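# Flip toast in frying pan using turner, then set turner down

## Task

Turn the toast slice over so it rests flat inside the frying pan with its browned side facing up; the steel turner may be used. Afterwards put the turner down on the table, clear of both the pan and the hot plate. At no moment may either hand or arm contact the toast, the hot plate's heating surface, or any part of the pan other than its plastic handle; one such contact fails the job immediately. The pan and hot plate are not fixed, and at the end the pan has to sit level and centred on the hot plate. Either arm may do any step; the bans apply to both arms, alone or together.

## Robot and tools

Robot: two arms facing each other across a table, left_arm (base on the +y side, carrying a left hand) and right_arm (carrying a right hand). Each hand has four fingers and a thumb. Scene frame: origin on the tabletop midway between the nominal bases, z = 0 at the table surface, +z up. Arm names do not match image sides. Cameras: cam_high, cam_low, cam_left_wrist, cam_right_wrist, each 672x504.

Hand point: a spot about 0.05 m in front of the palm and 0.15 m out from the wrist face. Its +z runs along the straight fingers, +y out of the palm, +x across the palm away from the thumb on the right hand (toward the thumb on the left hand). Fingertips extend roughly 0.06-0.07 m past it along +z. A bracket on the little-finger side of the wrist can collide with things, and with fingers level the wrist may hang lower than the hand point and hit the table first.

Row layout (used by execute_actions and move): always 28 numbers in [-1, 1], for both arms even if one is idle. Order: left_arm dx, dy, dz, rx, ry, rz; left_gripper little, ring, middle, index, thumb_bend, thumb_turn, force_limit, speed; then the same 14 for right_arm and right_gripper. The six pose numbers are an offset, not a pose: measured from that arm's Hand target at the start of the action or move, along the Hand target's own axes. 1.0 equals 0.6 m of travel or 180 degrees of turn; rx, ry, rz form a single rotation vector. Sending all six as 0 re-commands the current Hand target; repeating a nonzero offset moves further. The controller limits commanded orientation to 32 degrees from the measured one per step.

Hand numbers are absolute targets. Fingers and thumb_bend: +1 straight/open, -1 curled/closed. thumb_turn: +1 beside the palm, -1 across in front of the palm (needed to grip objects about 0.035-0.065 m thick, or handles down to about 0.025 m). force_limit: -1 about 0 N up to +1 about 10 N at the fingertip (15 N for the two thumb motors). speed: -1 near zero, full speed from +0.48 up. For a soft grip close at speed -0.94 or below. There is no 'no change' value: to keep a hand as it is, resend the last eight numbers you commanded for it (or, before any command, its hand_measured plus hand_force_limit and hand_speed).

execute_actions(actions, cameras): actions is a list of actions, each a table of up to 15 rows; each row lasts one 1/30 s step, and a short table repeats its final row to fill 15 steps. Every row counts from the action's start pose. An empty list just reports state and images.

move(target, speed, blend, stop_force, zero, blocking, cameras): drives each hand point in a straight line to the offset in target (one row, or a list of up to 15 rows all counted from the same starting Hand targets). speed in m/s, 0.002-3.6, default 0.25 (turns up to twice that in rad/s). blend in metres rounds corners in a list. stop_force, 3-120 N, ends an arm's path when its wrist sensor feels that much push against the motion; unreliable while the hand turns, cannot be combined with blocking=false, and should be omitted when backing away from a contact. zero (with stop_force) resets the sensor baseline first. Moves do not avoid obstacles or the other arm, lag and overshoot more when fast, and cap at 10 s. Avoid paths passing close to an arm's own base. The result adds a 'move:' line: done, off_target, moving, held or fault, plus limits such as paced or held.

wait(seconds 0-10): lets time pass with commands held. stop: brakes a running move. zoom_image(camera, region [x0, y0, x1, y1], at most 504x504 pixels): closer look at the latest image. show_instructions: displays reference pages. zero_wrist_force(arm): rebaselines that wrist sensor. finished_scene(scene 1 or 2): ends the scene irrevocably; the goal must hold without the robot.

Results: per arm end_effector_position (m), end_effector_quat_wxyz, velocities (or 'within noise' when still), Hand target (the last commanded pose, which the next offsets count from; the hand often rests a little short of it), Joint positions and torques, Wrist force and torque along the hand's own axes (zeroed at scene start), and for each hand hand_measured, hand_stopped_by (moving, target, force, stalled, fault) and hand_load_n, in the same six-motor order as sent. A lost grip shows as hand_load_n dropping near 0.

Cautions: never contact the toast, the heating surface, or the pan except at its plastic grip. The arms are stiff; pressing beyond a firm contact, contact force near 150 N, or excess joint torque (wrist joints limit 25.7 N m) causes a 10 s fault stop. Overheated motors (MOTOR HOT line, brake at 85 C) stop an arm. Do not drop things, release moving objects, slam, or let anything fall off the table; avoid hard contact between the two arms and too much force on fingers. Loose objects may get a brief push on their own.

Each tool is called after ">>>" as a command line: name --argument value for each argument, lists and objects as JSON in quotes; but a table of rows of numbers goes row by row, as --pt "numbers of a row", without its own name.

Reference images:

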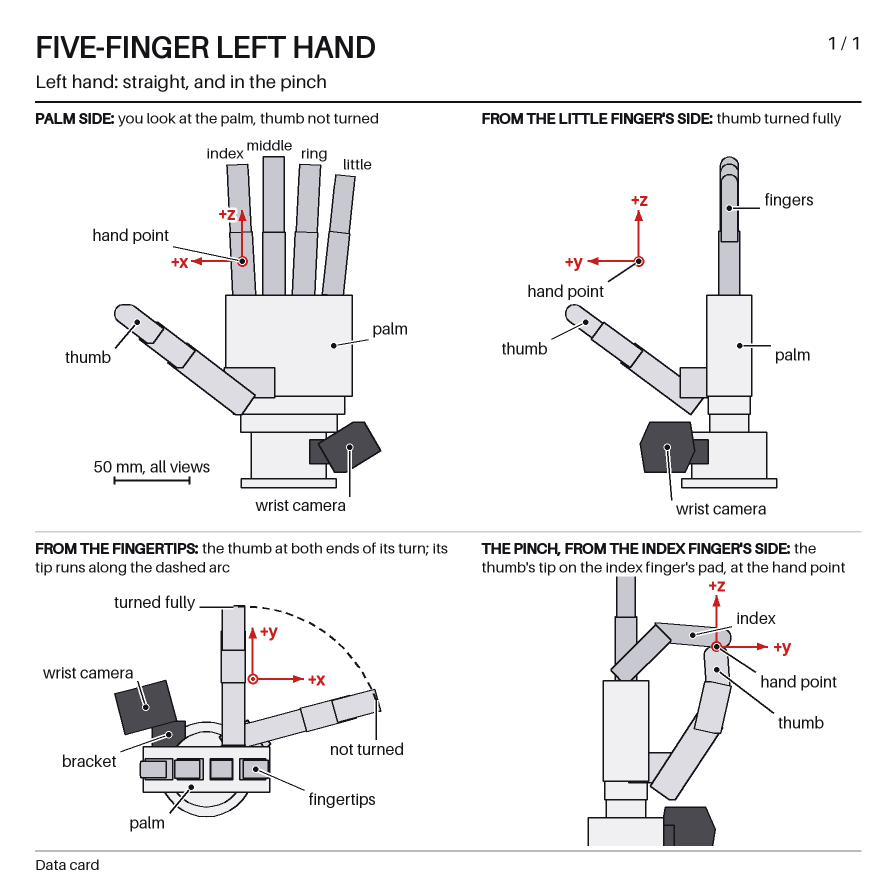

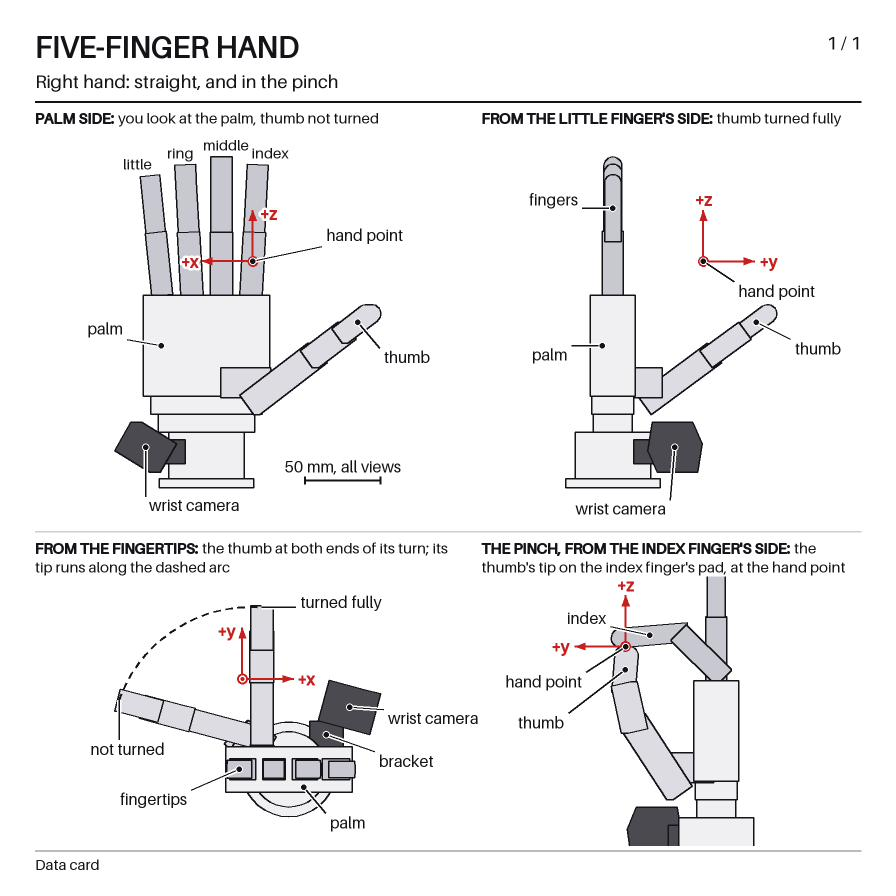

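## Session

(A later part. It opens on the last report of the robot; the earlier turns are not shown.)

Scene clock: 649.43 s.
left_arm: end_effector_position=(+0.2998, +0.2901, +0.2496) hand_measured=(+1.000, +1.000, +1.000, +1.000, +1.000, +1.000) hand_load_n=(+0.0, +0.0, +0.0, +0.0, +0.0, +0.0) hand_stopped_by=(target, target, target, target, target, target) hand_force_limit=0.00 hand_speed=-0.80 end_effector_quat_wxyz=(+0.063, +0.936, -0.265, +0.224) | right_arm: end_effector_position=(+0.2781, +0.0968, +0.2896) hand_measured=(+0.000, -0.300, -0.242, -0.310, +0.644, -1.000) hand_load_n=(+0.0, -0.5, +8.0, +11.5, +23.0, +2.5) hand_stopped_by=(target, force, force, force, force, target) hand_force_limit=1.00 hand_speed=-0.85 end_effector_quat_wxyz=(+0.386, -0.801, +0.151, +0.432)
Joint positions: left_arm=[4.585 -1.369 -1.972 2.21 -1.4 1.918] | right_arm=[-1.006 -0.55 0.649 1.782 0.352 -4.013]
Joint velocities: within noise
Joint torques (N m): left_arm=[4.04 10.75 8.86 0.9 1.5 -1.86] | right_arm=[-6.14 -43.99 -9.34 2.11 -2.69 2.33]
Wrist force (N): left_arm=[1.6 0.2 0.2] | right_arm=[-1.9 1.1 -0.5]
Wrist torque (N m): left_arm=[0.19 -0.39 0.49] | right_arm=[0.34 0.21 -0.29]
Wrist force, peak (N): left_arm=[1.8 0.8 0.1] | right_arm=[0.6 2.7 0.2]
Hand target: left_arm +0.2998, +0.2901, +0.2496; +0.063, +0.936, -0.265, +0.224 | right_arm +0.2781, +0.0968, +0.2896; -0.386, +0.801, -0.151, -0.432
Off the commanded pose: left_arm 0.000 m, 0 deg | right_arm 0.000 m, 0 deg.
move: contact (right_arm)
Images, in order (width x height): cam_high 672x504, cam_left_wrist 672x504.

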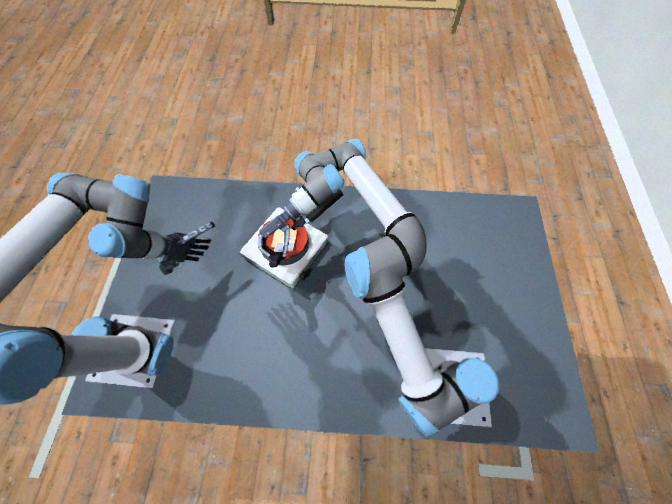

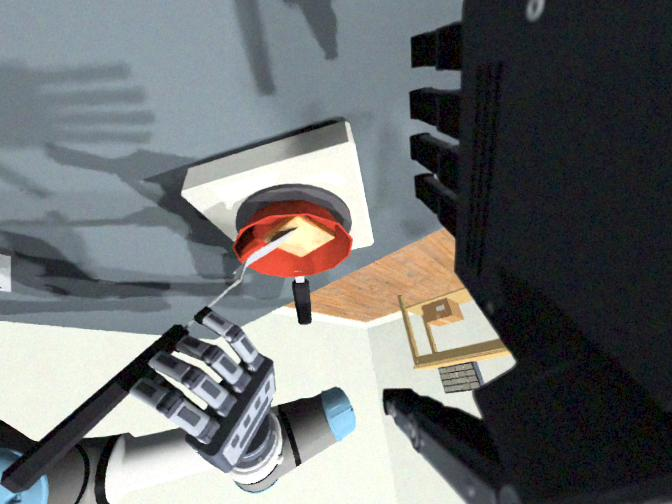

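>>> move --pt "0 0 0 0 0 0 1 1 1 1 1 1 0 -0.8 -0.0269 -0.0162 -0.0109 0 0 0 0 -0.7 -0.75 -0.75 0.15 -1 1 -0.85" --pt "0 0 0 0 0 0 1 1 1 1 1 1 0 -0.8 -0.0501 0.0012 0.0204 0 0 0 0 -0.7 -0.75 -0.75 0.15 -1 1 -0.85" --speed 0.08 --cameras '[]'

>>> move --target '[0,0,0,0,0,0,1,1,1,1,1,1,0,-0.8,0.0352,0.0212,0.0143,0,0,0,0,-0.7,-0.75,-0.75,0.15,-1,1,-0.85]' --speed 0.02 --stop_force 3 --cameras '["cam_left_wrist","cam_high"]'

>>> zoom_image --camera "cam_left_wrist" --region '[220, 190, 360, 290]'

>>> zoom_image --camera "cam_high" --region '[235, 200, 335, 290]'

Scene clock: 660.40 s.
left_arm: end_effector_position=(+0.2998, +0.2901, +0.2496) hand_measured=(+1.000, +1.000, +1.000, +1.000, +1.000, +1.000) hand_load_n=(+0.0, +0.0, +0.0, +0.0, +0.0, +0.0) hand_stopped_by=(target, target, target, target, target, target) hand_force_limit=0.00 hand_speed=-0.80 end_effector_quat_wxyz=(+0.063, +0.936, -0.265, +0.224) | right_arm: end_effector_position=(+0.2532, +0.1027, +0.3096) hand_measured=(+0.000, -0.300, -0.242, -0.310, +0.644, -1.000) hand_load_n=(+0.0, +2.0, +9.5, +5.5, +23.0, +0.0) hand_stopped_by=(target, force, force, force, force, target) hand_force_limit=1.00 hand_speed=-0.85 end_effector_quat_wxyz=(+0.386, -0.801, +0.151, +0.432)
Joint positions: left_arm=[4.585 -1.369 -1.972 2.21 -1.4 1.918] | right_arm=[-0.978 -0.605 0.686 1.726 0.344 -3.935]
Joint velocities: within noise
Joint torques (N m): left_arm=[3.93 10.08 8.54 0.6 1.37 -1.98] | right_arm=[8.53 -68.72 -4.97 0.97 -3.35 2.9]
Wrist force (N): left_arm=[1.7 0.8 0.3] | right_arm=[0.4 2.2 0.1]
Wrist torque (N m): left_arm=[0.27 -0.40 0.48] | right_arm=[0.36 0.02 -0.07]
Wrist force, peak (N): left_arm=[1.9 0.7 0.2] | right_arm=[0.4 2.8 0.2]
Hand target: left_arm +0.2998, +0.2901, +0.2496; +0.063, +0.936, -0.265, +0.224 | right_arm +0.2532, +0.1027, +0.3096; -0.386, +0.801, -0.151, -0.432
Off the commanded pose: left_arm 0.000 m, 0 deg | right_arm 0.000 m, 0 deg.
move: done
No camera images: "cameras" was empty.

Scene clock: 662.60 s.
left_arm: end_effector_position=(+0.2998, +0.2901, +0.2496) hand_measured=(+1.000, +1.000, +1.000, +1.000, +1.000, +1.000) hand_load_n=(+0.0, +0.0, +0.0, +0.0, +0.0, +0.0) hand_stopped_by=(target, target, target, target, target, target) hand_force_limit=0.00 hand_speed=-0.80 end_effector_quat_wxyz=(+0.063, +0.936, -0.265, +0.224) | right_arm: end_effector_position=(+0.2532, +0.1027, +0.2835) hand_measured=(+0.000, -0.300, -0.242, -0.310, +0.644, -1.000) hand_load_n=(+0.0, +1.0, +9.5, +9.0, +22.5, +1.5) hand_stopped_by=(target, force, force, force, force, target) hand_force_limit=1.00 hand_speed=-0.85 end_effector_quat_wxyz=(+0.386, -0.801, +0.151, +0.432)
Joint positions: left_arm=[4.585 -1.369 -1.972 2.21 -1.4 1.918] | right_arm=[-0.978 -0.595 0.733 1.668 0.344 -3.934]
Joint velocities: within noise
Joint torques (N m): left_arm=[2.98 9.44 7.14 0.89 1.21 -1.88] | right_arm=[4.52 -43.08 -5.21 0.7 -1.19 2.47]
Wrist force (N): left_arm=[1.5 0.6 0.5] | right_arm=[-1.7 1.7 -0.2]
Wrist torque (N m): left_arm=[0.21 -0.38 0.48] | right_arm=[0.35 0.11 -0.16]
Wrist force, peak (N): left_arm=[1.8 0.8 0.5] | right_arm=[-2.0 1.8 -0.2]
Hand target: left_arm +0.2998, +0.2901, +0.2496; +0.063, +0.936, -0.265, +0.224 | right_arm +0.2532, +0.1027, +0.2835; -0.386, +0.801, -0.151, -0.432
Off the commanded pose: left_arm 0.000 m, 0 deg | right_arm 0.000 m, 0 deg.
move: done
Images, in order (width x height): cam_high 672x504, cam_left_wrist 672x504.

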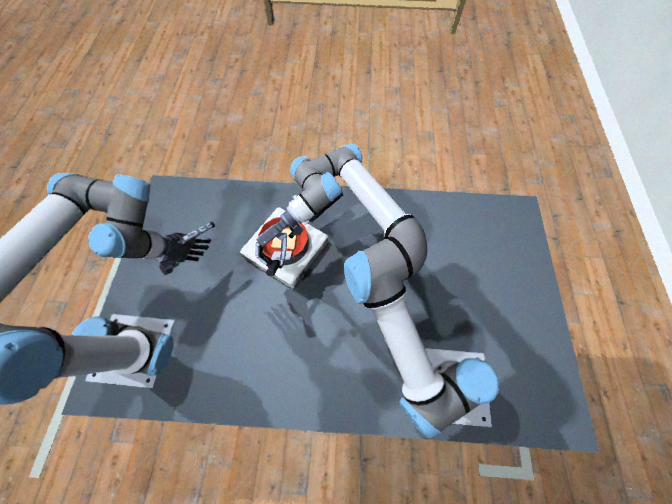

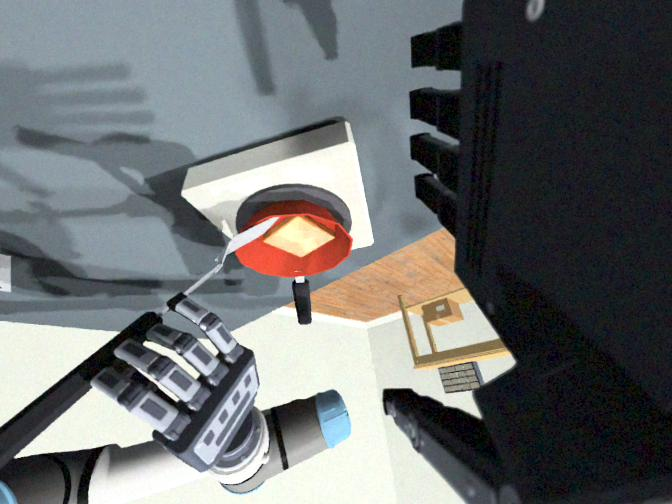

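Scaled by 3.600.

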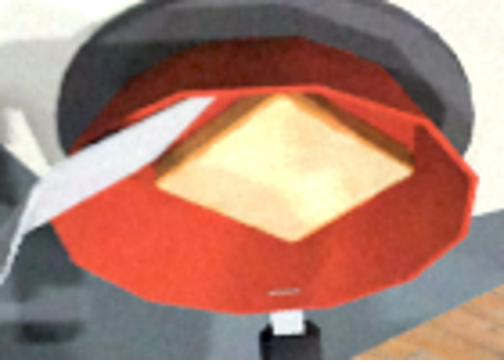

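Scaled by 5.040.

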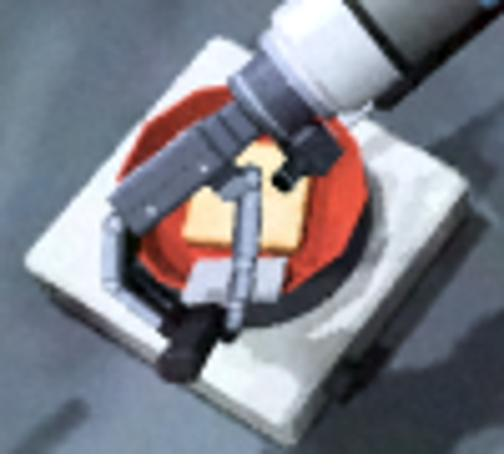

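>>> execute_actions --actions '[[[0,0,0,0,0,0,1,1,1,1,1,1,0,-0.8,0.0647,-0.0738,-0.0497,0,0,0,0,-0.7,-0.75,-0.75,0.15,-1,1,-0.85],[0,0,0,0,0,0,1,1,1,1,1,1,0,-0.8,0.0647,-0.0738,-0.0497,0,0,0,0,-0.7,-0.75,-0.75,0.15,-1,1,-0.85],[0,0,0,0,0,0,1,1,1,1,1,1,0,-0.8,0.0647,-0.0738,-0.0497,0,0,0,0,-0.7,-0.75,-0.75,0.15,-1,1,-0.85],[0,0,0,0,0,0,1,1,1,1,1,1,0,-0.8,0.0294,-0.0336,-0.0226,0,0,0,0,-0.7,-0.75,-0.75,0.15,-1,1,-0.85]]]' --cameras '["cam_left_wrist","cam_low","cam_high"]'

>>> zoom_image --camera "cam_left_wrist" --region '[220, 190, 360, 290]'

>>> zoom_image --camera "cam_high" --region '[235, 200, 335, 290]'

>>> zoom_image --camera "cam_low" --region '[320, 170, 450, 260]'

Scene clock: 671.57 s.
left_arm: end_effector_position=(+0.2998, +0.2901, +0.2496) hand_measured=(+1.000, +1.000, +1.000, +1.000, +1.000, +1.000) hand_load_n=(+0.0, +0.0, +0.0, +0.0, +0.0, -0.5) hand_stopped_by=(target, target, target, target, target, target) hand_force_limit=0.00 hand_speed=-0.80 end_effector_quat_wxyz=(+0.063, +0.936, -0.265, +0.224) | right_arm: end_effector_position=(+0.2828, +0.1074, +0.2835) hand_measured=(+0.000, -0.300, -0.242, -0.312, +0.644, -1.000) hand_load_n=(+0.0, +2.0, +11.5, +4.5, +22.0, +1.5) hand_stopped_by=(target, force, force, force, force, target) hand_force_limit=1.00 hand_speed=-0.85 end_effector_quat_wxyz=(+0.386, -0.801, +0.151, +0.432)
Joint positions: left_arm=[4.585 -1.369 -1.972 2.21 -1.4 1.918] | right_arm=[-0.997 -0.501 0.563 1.792 0.349 -3.985]
Joint velocities: within noise
Joint torques (N m): left_arm=[3.16 10.57 7.73 0.67 1.28 -2.15] | right_arm=[8.89 -46.82 -33.67 4.5 0.52 -3.01]
Wrist force (N): left_arm=[1.5 0.5 0.4] | right_arm=[0.5 2.1 0.2]
Wrist torque (N m): left_arm=[0.21 -0.38 0.48] | right_arm=[0.34 0.01 -0.04]
Wrist force, peak (N): left_arm=[1.9 0.6 0.3] | right_arm=[-11.4 2.0 2.6]
Hand target: left_arm +0.2998, +0.2901, +0.2496; +0.063, +0.936, -0.265, +0.224 | right_arm +0.2828, +0.1074, +0.2835; -0.386, +0.801, -0.151, -0.432
Off the commanded pose: left_arm 0.000 m, 0 deg | right_arm 0.000 m, 0 deg.
Step readings (end_effector_position of left_arm | right_arm):
0: (+0.2998, +0.2901, +0.2496) | (+0.2532, +0.1027, +0.2835)
1: (+0.2998, +0.2901, +0.2496) | (+0.2532, +0.1027, +0.2835)
2: (+0.2998, +0.2901, +0.2496) | (+0.2547, +0.1023, +0.2830)
4: (+0.2998, +0.2901, +0.2496) | (+0.2769, +0.0995, +0.2785)
8: (+0.2998, +0.2901, +0.2496) | (+0.2848, +0.1038, +0.2824)
15: (+0.2998, +0.2901, +0.2496) | (+0.2829, +0.1071, +0.2834)
Images, in order (width x height): cam_high 672x504, cam_low 672x504, cam_left_wrist 672x504.

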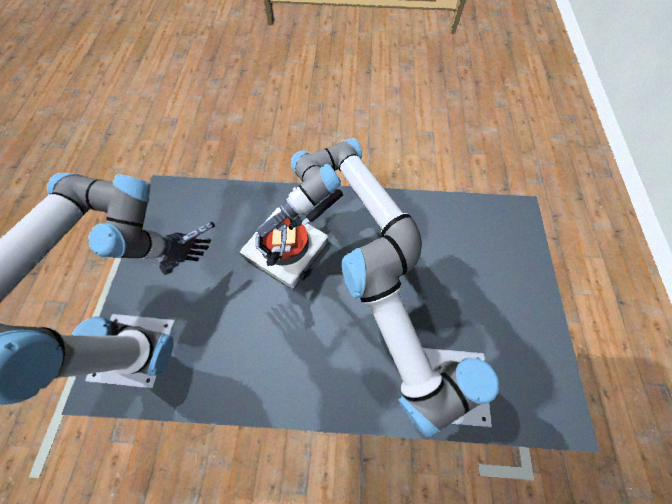

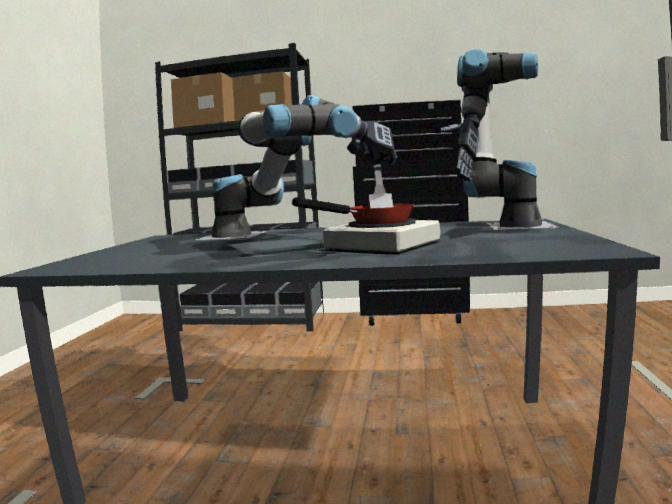

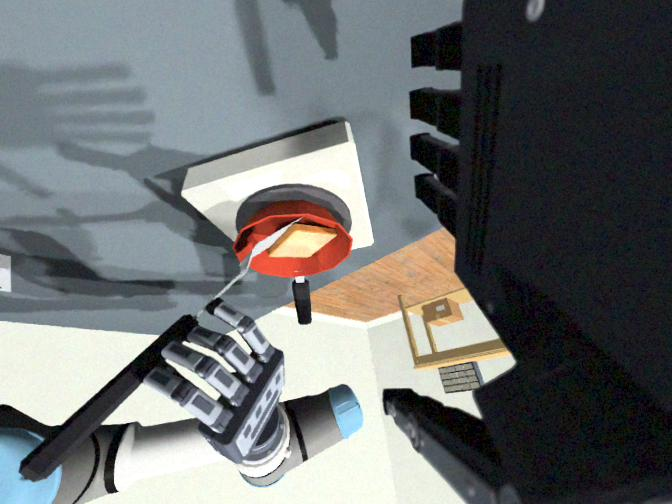

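Scaled by 3.600.

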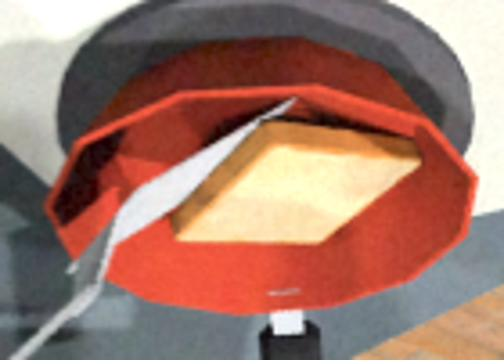

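Scaled by 5.040.

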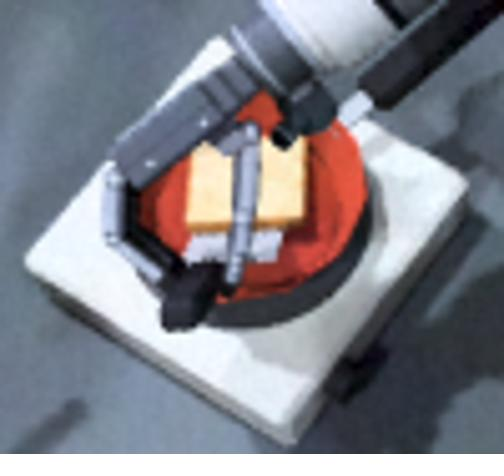

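Scaled by 3.877.

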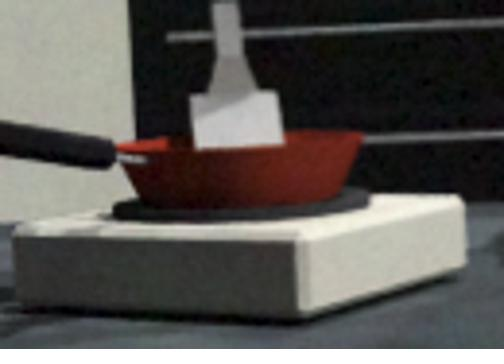

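>>> move --target '[0,0,0,0,0,0,1,1,1,1,1,1,0,-0.8,0.0120,-0.0184,-0.0124,0,0,0,0,-0.7,-0.75,-0.75,0.15,-1,1,-0.85]' --speed 0.04 --cameras '["cam_left_wrist","cam_low","cam_high"]'

>>> zoom_image --camera "cam_left_wrist" --region '[220, 190, 360, 290]'

>>> zoom_image --camera "cam_high" --region '[235, 200, 335, 290]'

>>> zoom_image --camera "cam_low" --region '[320, 170, 450, 260]'

Scene clock: 680.70 s.
left_arm: end_effector_position=(+0.2998, +0.2901, +0.2496) hand_measured=(+1.000, +1.000, +1.000, +1.000, +1.000, +1.000) hand_load_n=(+0.0, +0.0, +0.0, +0.0, +0.0, +0.0) hand_stopped_by=(target, target, target, target, target, target) hand_force_limit=0.00 hand_speed=-0.80 end_effector_quat_wxyz=(+0.063, +0.936, -0.265, +0.224) | right_arm: end_effector_position=(+0.2976, +0.1097, +0.2855) hand_measured=(+0.000, -0.300, -0.242, -0.312, +0.644, -1.000) hand_load_n=(+0.0, +2.0, +11.0, +4.5, +22.5, +1.5) hand_stopped_by=(target, force, force, force, force, target) hand_force_limit=1.00 hand_speed=-0.85 end_effector_quat_wxyz=(+0.386, -0.801, +0.151, +0.432)
Joint positions: left_arm=[4.585 -1.369 -1.972 2.21 -1.4 1.918] | right_arm=[-1.005 -0.442 0.447 1.871 0.351 -4.009]
Joint velocities: within noise
Joint torques (N m): left_arm=[2.14 9.24 7.67 0.88 1.28 -1.84] | right_arm=[-10.68 -47.37 -32.66 4.45 0.44 -2.88]
Wrist force (N): left_arm=[1.5 0.6 0.3] | right_arm=[0.7 2.5 0.0]
Wrist torque (N m): left_arm=[0.24 -0.38 0.48] | right_arm=[0.40 -0.02 -0.02]
Wrist force, peak (N): left_arm=[2.0 0.7 0.1] | right_arm=[0.8 2.8 0.1]
Hand target: left_arm +0.2998, +0.2901, +0.2496; +0.063, +0.936, -0.265, +0.224 | right_arm +0.2976, +0.1097, +0.2855; -0.386, +0.801, -0.151, -0.432
Off the commanded pose: left_arm 0.000 m, 0 deg | right_arm 0.000 m, 0 deg.
move: done
Images, in order (width x height): cam_high 672x504, cam_low 672x504, cam_left_wrist 672x504.

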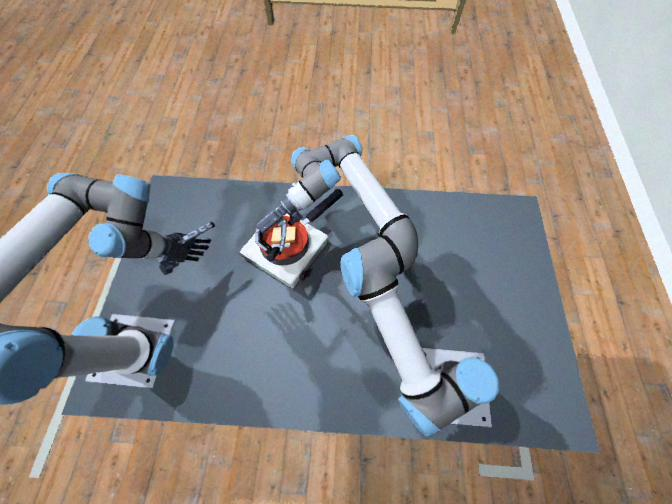

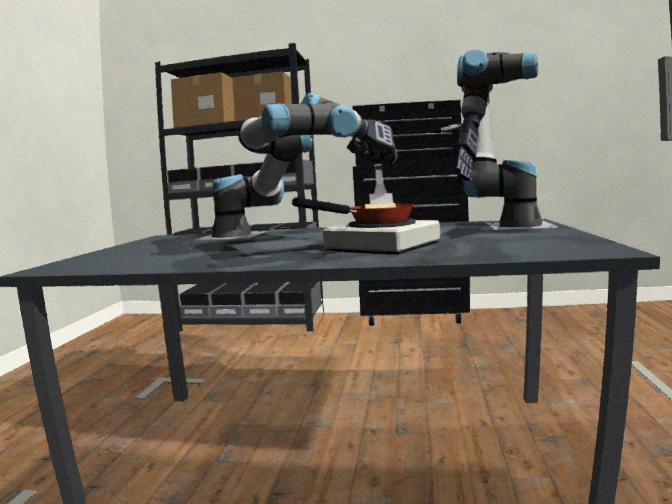

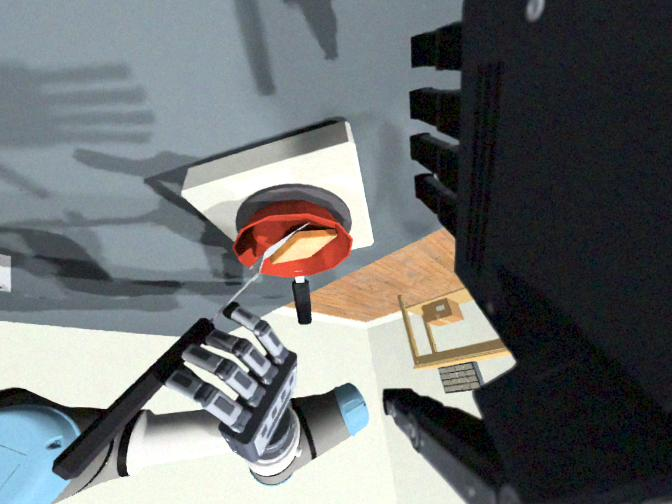

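Scaled by 3.600.

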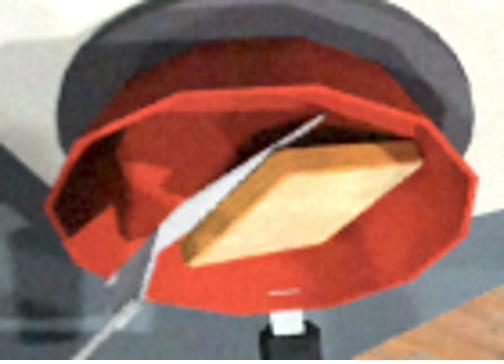

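Scaled by 5.040.

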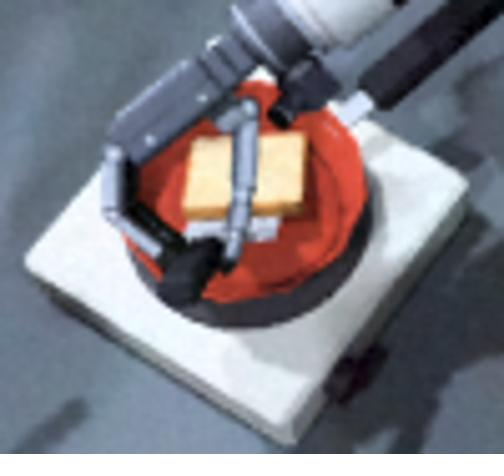

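Scaled by 3.877.

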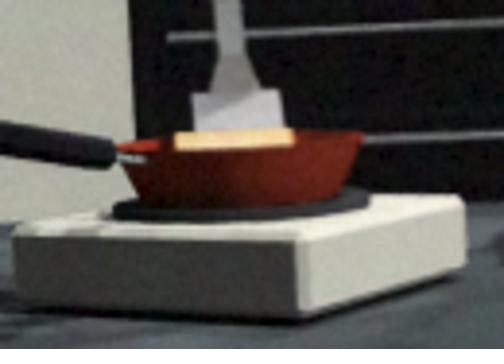

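>>> move --target '[0,0,0,0,0,0,1,1,1,1,1,1,0,-0.8,0.0120,-0.0184,-0.0124,0,0,0,0,-0.7,-0.75,-0.75,0.15,-1,1,-0.85]' --speed 0.04 --cameras '["cam_left_wrist","cam_low","cam_high"]'

>>> zoom_image --camera "cam_left_wrist" --region '[220, 190, 360, 290]'

>>> zoom_image --camera "cam_low" --region '[320, 170, 450, 260]'

Scene clock: 686.80 s.
left_arm: end_effector_position=(+0.2998, +0.2901, +0.2496) hand_measured=(+1.000, +1.000, +1.000, +1.000, +1.000, +1.000) hand_load_n=(+0.0, +0.0, +0.0, +0.0, +0.0, +0.0) hand_stopped_by=(target, target, target, target, target, target) hand_force_limit=0.00 hand_speed=-0.80 end_effector_quat_wxyz=(+0.063, +0.936, -0.265, +0.224) | right_arm: end_effector_position=(+0.3125, +0.1120, +0.2875) hand_measured=(+0.000, -0.300, -0.242, -0.312, +0.644, -1.000) hand_load_n=(+0.0, +2.0, +11.0, +4.5, +22.5, +1.5) hand_stopped_by=(target, force, force, force, force, target) hand_force_limit=1.00 hand_speed=-0.85 end_effector_quat_wxyz=(+0.386, -0.801, +0.151, +0.432)
Joint positions: left_arm=[4.585 -1.369 -1.972 2.21 -1.4 1.918] | right_arm=[-1.013 -0.363 0.289 1.971 0.354 -4.032]
Joint velocities: within noise
Joint torques (N m): left_arm=[2.2 10.55 7.4 0.8 1.34 -1.92] | right_arm=[2.8 -48.17 -35.52 4.5 0.55 -2.77]
Wrist force (N): left_arm=[1.5 0.5 0.4] | right_arm=[0.3 2.1 -0.1]
Wrist torque (N m): left_arm=[0.22 -0.36 0.48] | right_arm=[0.35 0.02 -0.05]
Wrist force, peak (N): left_arm=[2.0 0.7 0.4] | right_arm=[0.7 2.6 0.1]
Hand target: left_arm +0.2998, +0.2901, +0.2496; +0.063, +0.936, -0.265, +0.224 | right_arm +0.3125, +0.1120, +0.2875; -0.386, +0.801, -0.151, -0.432
Off the commanded pose: left_arm 0.000 m, 0 deg | right_arm 0.000 m, 0 deg.
move: done
Images, in order (width x height): cam_high 672x504, cam_low 672x504, cam_left_wrist 672x504.

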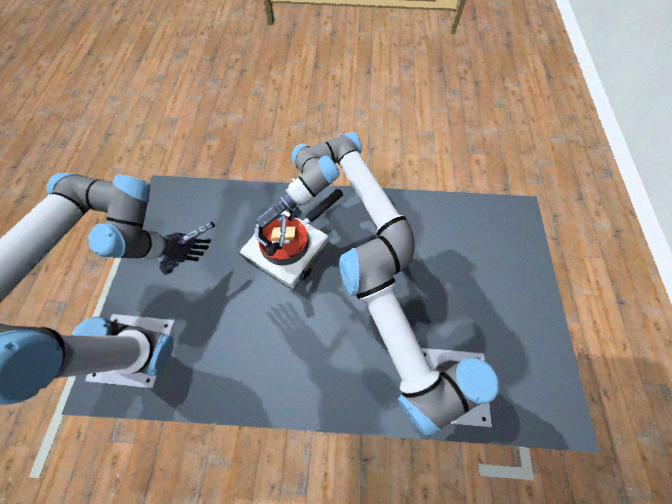

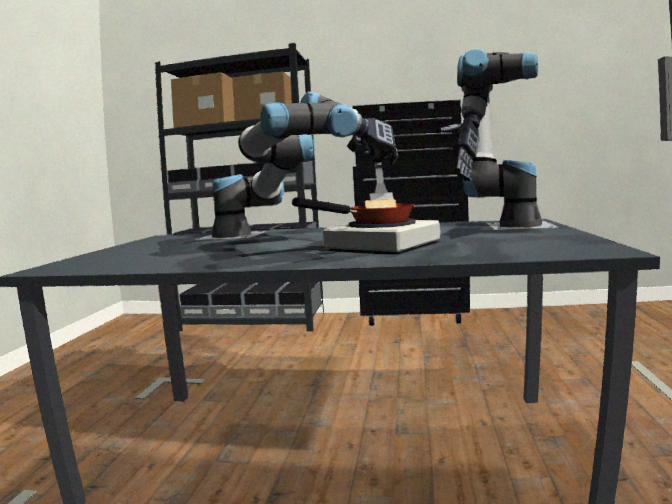

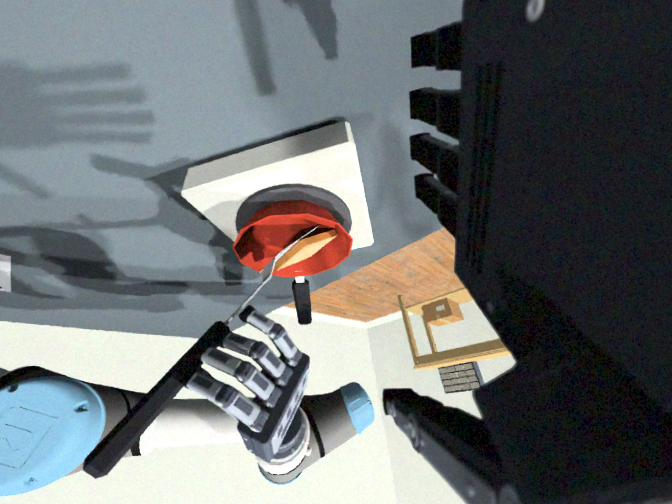

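Scaled by 3.600.

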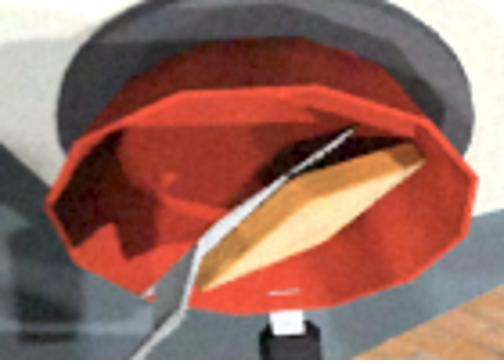

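Scaled by 3.877.

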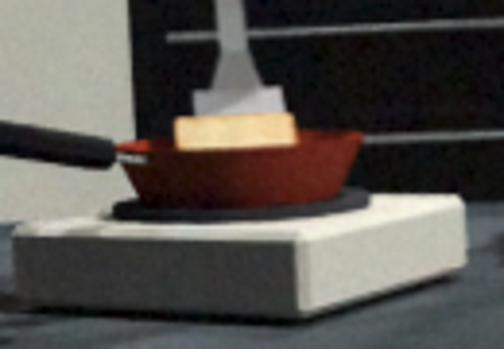

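>>> move --target '[0,0,0,0,0,0,1,1,1,1,1,1,0,-0.8,-0.0368,0.0237,0.0159,0,0.0311,-0.0461,0,-0.7,-0.75,-0.75,0.15,-1,1,-0.85]' --speed 0.05 --cameras '["cam_left_wrist","cam_low","cam_high"]'

>>> zoom_image --camera "cam_left_wrist" --region '[220, 190, 360, 290]'

>>> zoom_image --camera "cam_low" --region '[320, 170, 450, 260]'

Scene clock: 700.63 s.
left_arm: end_effector_position=(+0.2998, +0.2901, +0.2496) hand_measured=(+1.000, +1.000, +1.000, +1.000, +1.000, +1.000) hand_load_n=(+0.0, +0.0, +0.0, +0.0, +0.0, +0.0) hand_stopped_by=(target, target, target, target, target, target) hand_force_limit=0.00 hand_speed=-0.80 end_effector_quat_wxyz=(+0.063, +0.936, -0.265, +0.224) | right_arm: end_effector_position=(+0.2860, +0.1079, +0.2953) hand_measured=(+0.000, -0.300, -0.242, -0.312, +0.644, -1.000) hand_load_n=(+0.0, +1.5, +11.5, +4.0, +22.5, +1.5) hand_stopped_by=(target, force, force, force, force, target) hand_force_limit=1.00 hand_speed=-0.85 end_effector_quat_wxyz=(+0.409, -0.830, +0.111, +0.363)
Joint positions: left_arm=[4.585 -1.369 -1.972 2.21 -1.4 1.918] | right_arm=[-0.988 -0.541 0.486 1.698 0.414 -3.931]
Joint velocities: within noise
Joint torques (N m): left_arm=[2.49 9.68 7.71 0.82 1.08 -1.81] | right_arm=[8.69 -71.67 -5.08 0.66 0.36 2.3]
Wrist force (N): left_arm=[1.5 0.6 0.4] | right_arm=[0.2 2.7 0.2]
Wrist torque (N m): left_arm=[0.23 -0.37 0.48] | right_arm=[0.41 -0.01 -0.01]
Wrist force, peak (N): left_arm=[1.9 0.4 0.4] | right_arm=[0.4 2.8 0.5]
Hand target: left_arm +0.2998, +0.2901, +0.2496; +0.063, +0.936, -0.265, +0.224 | right_arm +0.2860, +0.1078, +0.2953; -0.409, +0.830, -0.111, -0.363
Off the commanded pose: left_arm 0.000 m, 0 deg | right_arm 0.000 m, 0 deg.
move: done
Images, in order (width x height): cam_high 672x504, cam_low 672x504, cam_left_wrist 672x504.

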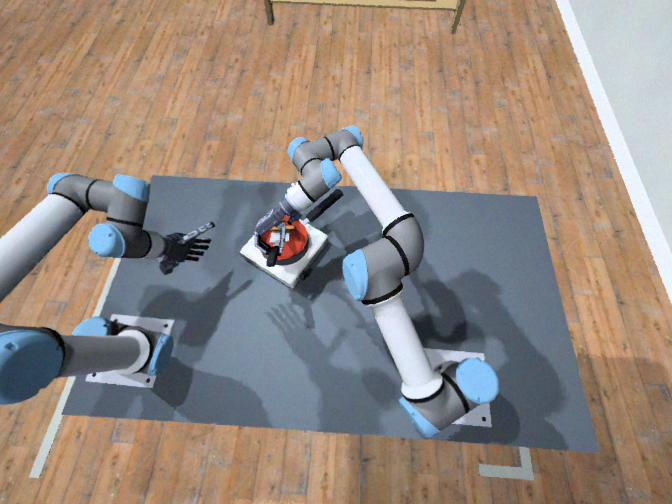

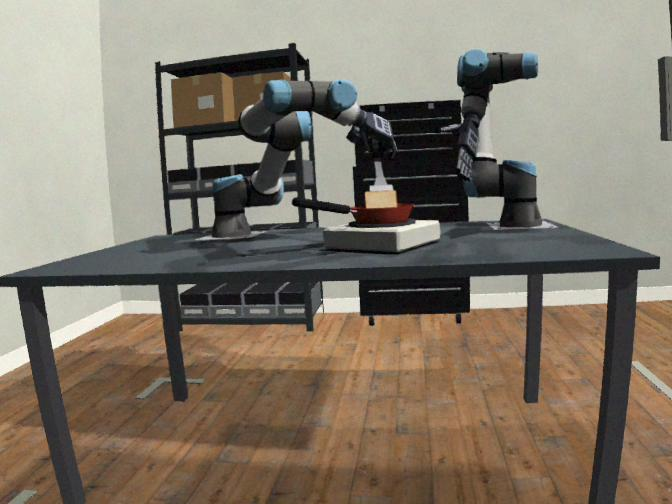

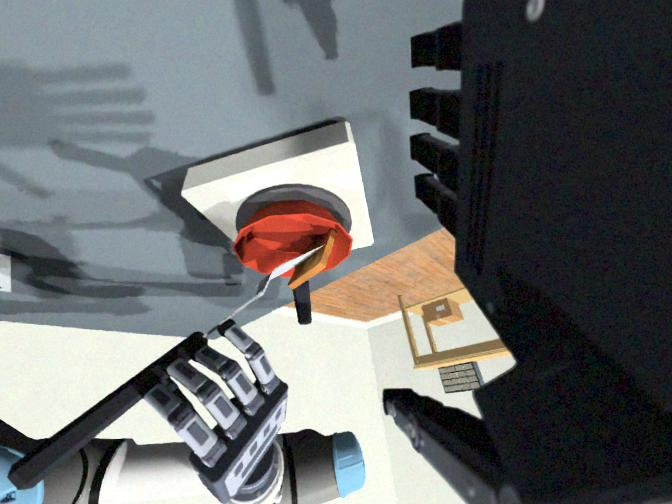

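Scaled by 3.600.

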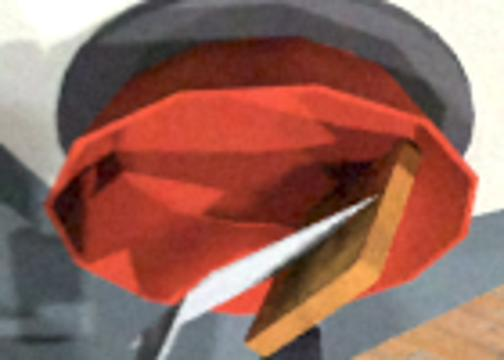

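Scaled by 3.877.

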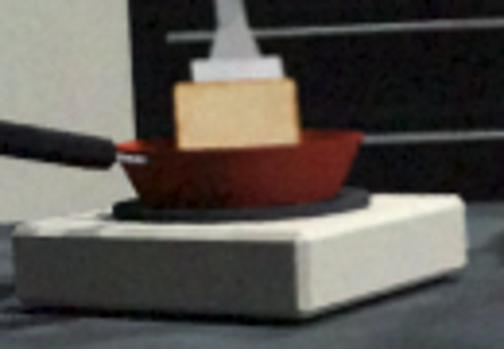

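>>> move --target '[0,0,0,0,0,0,1,1,1,1,1,1,0,-0.8,0.0086,-0.0164,-0.0111,0,0,0,0,-0.7,-0.75,-0.75,0.15,-1,1,-0.85]' --speed 0.04 --cameras '["cam_left_wrist","cam_low","cam_high"]'

>>> zoom_image --camera "cam_left_wrist" --region '[220, 190, 360, 290]'

>>> zoom_image --camera "cam_low" --region '[320, 170, 450, 260]'

Scene clock: 707.03 s.
left_arm: end_effector_position=(+0.2998, +0.2901, +0.2496) hand_measured=(+1.000, +1.000, +1.000, +1.000, +1.000, +1.000) hand_load_n=(+0.0, +0.0, +0.0, +0.0, +0.0, +0.0) hand_stopped_by=(target, target, target, target, target, target) hand_force_limit=0.00 hand_speed=-0.80 end_effector_quat_wxyz=(+0.063, +0.936, -0.265, +0.224) | right_arm: end_effector_position=(+0.2978, +0.1097, +0.3003) hand_measured=(+0.000, -0.300, -0.242, -0.312, +0.644, -1.000) hand_load_n=(+0.0, +1.5, +11.5, +4.5, +22.5, +1.5) hand_stopped_by=(target, force, force, force, force, target) hand_force_limit=1.00 hand_speed=-0.85 end_effector_quat_wxyz=(+0.409, -0.830, +0.111, +0.363)
Joint positions: left_arm=[4.585 -1.369 -1.972 2.21 -1.4 1.918] | right_arm=[-0.995 -0.484 0.365 1.777 0.415 -3.948]
Joint velocities: within noise
Joint torques (N m): left_arm=[2.61 9.67 7.43 0.94 1.15 -2.14] | right_arm=[-9.31 -45.99 -35.5 4.34 0.47 -2.78]
Wrist force (N): left_arm=[1.6 0.7 0.3] | right_arm=[0.3 2.3 0.2]
Wrist torque (N m): left_arm=[0.24 -0.38 0.48] | right_arm=[0.37 0.01 -0.03]
Wrist force, peak (N): left_arm=[2.0 0.5 0.4] | right_arm=[0.4 3.0 0.5]
Hand target: left_arm +0.2998, +0.2901, +0.2496; +0.063, +0.936, -0.265, +0.224 | right_arm +0.2978, +0.1097, +0.3003; -0.409, +0.830, -0.111, -0.363
Off the commanded pose: left_arm 0.000 m, 0 deg | right_arm 0.000 m, 0 deg.
move: done
Images, in order (width x height): cam_high 672x504, cam_low 672x504, cam_left_wrist 672x504.

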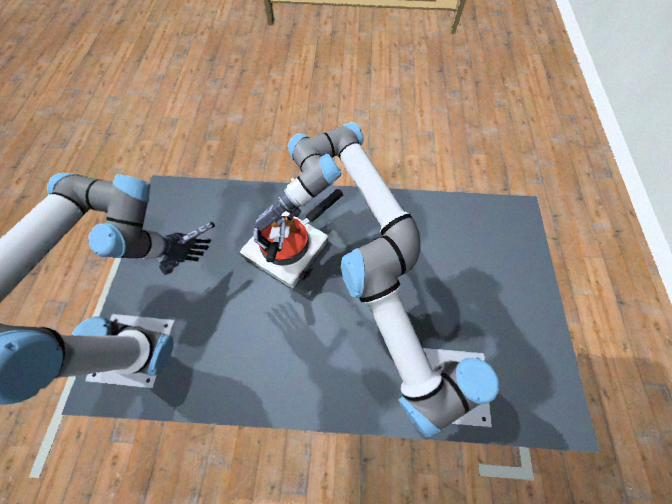

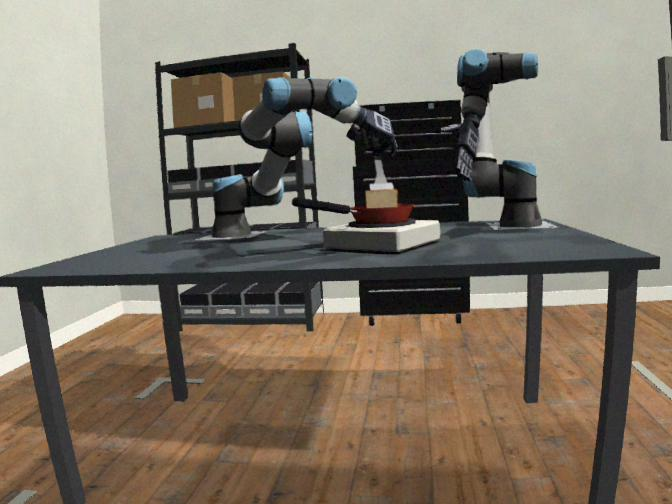

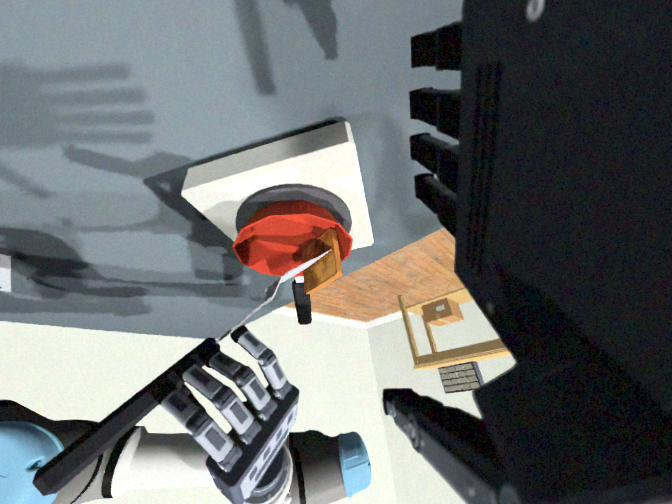

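Scaled by 3.600.

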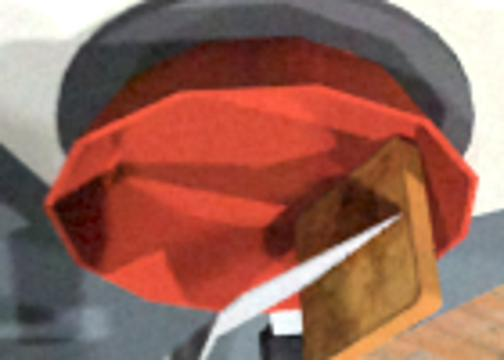

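Scaled by 3.877.

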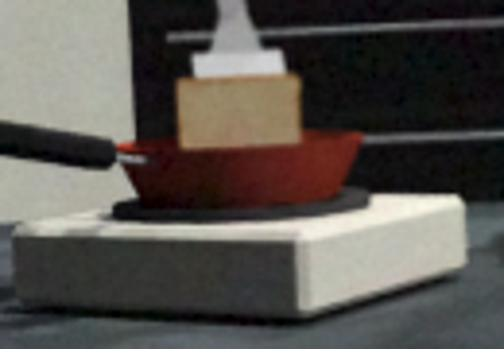

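>>> move --target '[0,0,0,0,0,0,1,1,1,1,1,1,0,-0.8,0.0086,-0.0069,-0.0047,0,0,0,0,-0.7,-0.75,-0.75,0.15,-1,1,-0.85]' --speed 0.03 --cameras '["cam_left_wrist"]'

>>> zoom_image --camera "cam_left_wrist" --region '[240, 200, 380, 300]'

Scene clock: 712.30 s.
left_arm: end_effector_position=(+0.2998, +0.2901, +0.2496) hand_measured=(+1.000, +1.000, +1.000, +1.000, +1.000, +1.000) hand_load_n=(+0.5, +0.0, -0.5, -0.5, +0.0, +0.0) hand_stopped_by=(target, target, target, target, target, target) hand_force_limit=0.00 hand_speed=-0.80 end_effector_quat_wxyz=(+0.063, +0.936, -0.265, +0.224) | right_arm: end_effector_position=(+0.3049, +0.1107, +0.3003) hand_measured=(+0.000, -0.300, -0.242, -0.312, +0.644, -1.000) hand_load_n=(+0.0, +1.5, +11.5, +4.5, +22.0, +1.5) hand_stopped_by=(target, force, force, force, force, target) hand_force_limit=1.00 hand_speed=-0.85 end_effector_quat_wxyz=(+0.409, -0.830, +0.111, +0.363)
Joint positions: left_arm=[4.585 -1.369 -1.972 2.21 -1.4 1.918] | right_arm=[-0.999 -0.441 0.283 1.826 0.415 -3.958]
Joint velocities: within noise
Joint torques (N m): left_arm=[1.02 9.06 7.25 0.53 0.87 -1.78] | right_arm=[-11.37 -49.01 -34.61 4.41 0.49 -2.89]
Wrist force (N): left_arm=[1.1 0.6 0.4] | right_arm=[0.3 1.9 0.1]
Wrist torque (N m): left_arm=[0.23 -0.30 0.45] | right_arm=[0.32 0.01 -0.04]
Wrist force, peak (N): left_arm=[1.8 0.8 0.7] | right_arm=[0.5 2.7 0.3]
Hand target: left_arm +0.2998, +0.2901, +0.2496; +0.063, +0.936, -0.265, +0.224 | right_arm +0.3049, +0.1108, +0.3003; -0.409, +0.830, -0.111, -0.363
Off the commanded pose: left_arm 0.000 m, 0 deg | right_arm 0.000 m, 0 deg.
move: done
Images, in order (width x height): cam_left_wrist 672x504.

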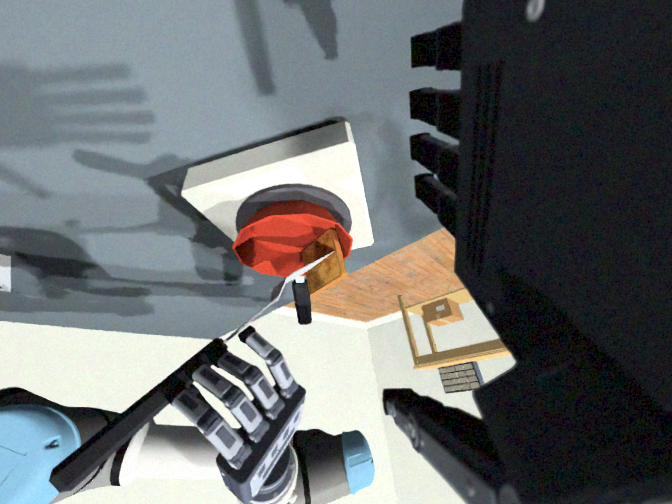

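Scaled by 3.600.

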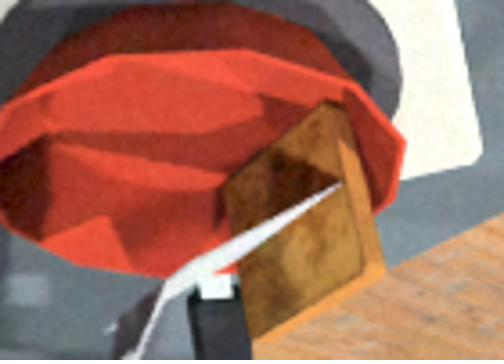

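>>> move --target '[0,0,0,0,0,0,1,1,1,1,1,1,0,-0.8,0.0086,-0.0069,-0.0047,0,0,0,0,-0.7,-0.75,-0.75,0.15,-1,1,-0.85]' --speed 0.03 --cameras '["cam_left_wrist","cam_low"]'

>>> zoom_image --camera "cam_left_wrist" --region '[240, 200, 380, 300]'

>>> zoom_image --camera "cam_low" --region '[320, 170, 450, 260]'

Scene clock: 717.87 s.
left_arm: end_effector_position=(+0.2998, +0.2901, +0.2496) hand_measured=(+1.000, +1.000, +1.000, +1.000, +1.000, +1.000) hand_load_n=(+0.0, +0.0, +0.0, +0.0, +0.0, +0.0) hand_stopped_by=(target, target, target, target, target, target) hand_force_limit=0.00 hand_speed=-0.80 end_effector_quat_wxyz=(+0.063, +0.936, -0.265, +0.224) | right_arm: end_effector_position=(+0.3120, +0.1118, +0.3003) hand_measured=(+0.000, -0.300, -0.242, -0.312, +0.644, -1.000) hand_load_n=(+0.0, +1.5, +11.5, +4.5, +22.0, +1.5) hand_stopped_by=(target, force, force, force, force, target) hand_force_limit=1.00 hand_speed=-0.85 end_effector_quat_wxyz=(+0.409, -0.830, +0.112, +0.363)
Joint positions: left_arm=[4.585 -1.369 -1.972 2.21 -1.4 1.918] | right_arm=[-1.004 -0.382 0.166 1.892 0.416 -3.968]
Joint velocities: within noise
Joint torques (N m): left_arm=[0.57 9.7 7.83 0.65 1.1 -2.03] | right_arm=[-2.95 -49.28 -34.46 4.4 0.45 -2.88]
Wrist force (N): left_arm=[1.6 0.7 0.3] | right_arm=[0.1 2.3 0.0]
Wrist torque (N m): left_arm=[0.26 -0.39 0.48] | right_arm=[0.37 0.04 -0.04]
Wrist force, peak (N): left_arm=[2.0 0.7 0.6] | right_arm=[0.2 2.5 0.0]
Hand target: left_arm +0.2998, +0.2901, +0.2496; +0.063, +0.936, -0.265, +0.224 | right_arm +0.3120, +0.1119, +0.3003; -0.409, +0.830, -0.111, -0.363
Off the commanded pose: left_arm 0.000 m, 0 deg | right_arm 0.000 m, 0 deg.
move: done
Images, in order (width x height): cam_low 672x504, cam_left_wrist 672x504.

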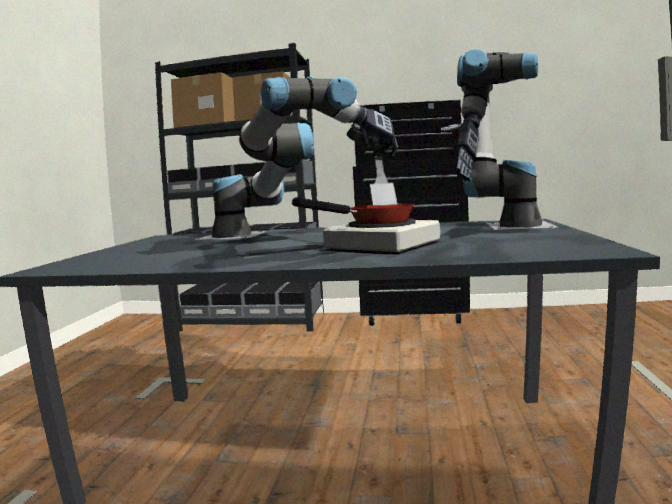

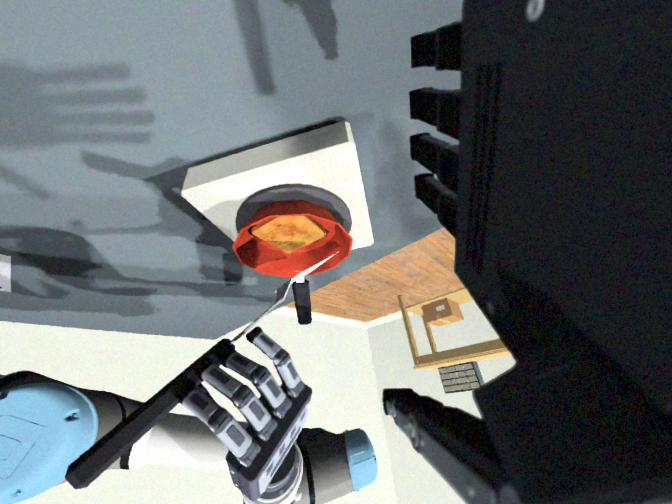

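Scaled by 3.600.

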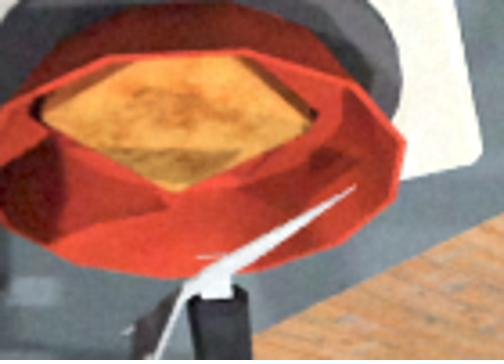

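Scaled by 3.877.

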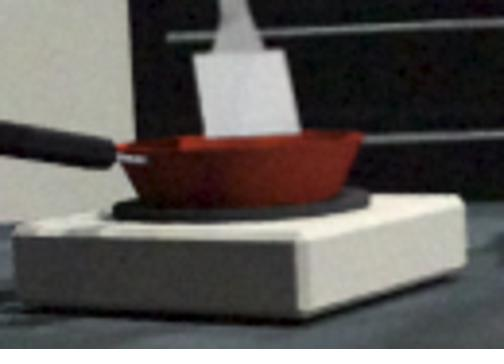

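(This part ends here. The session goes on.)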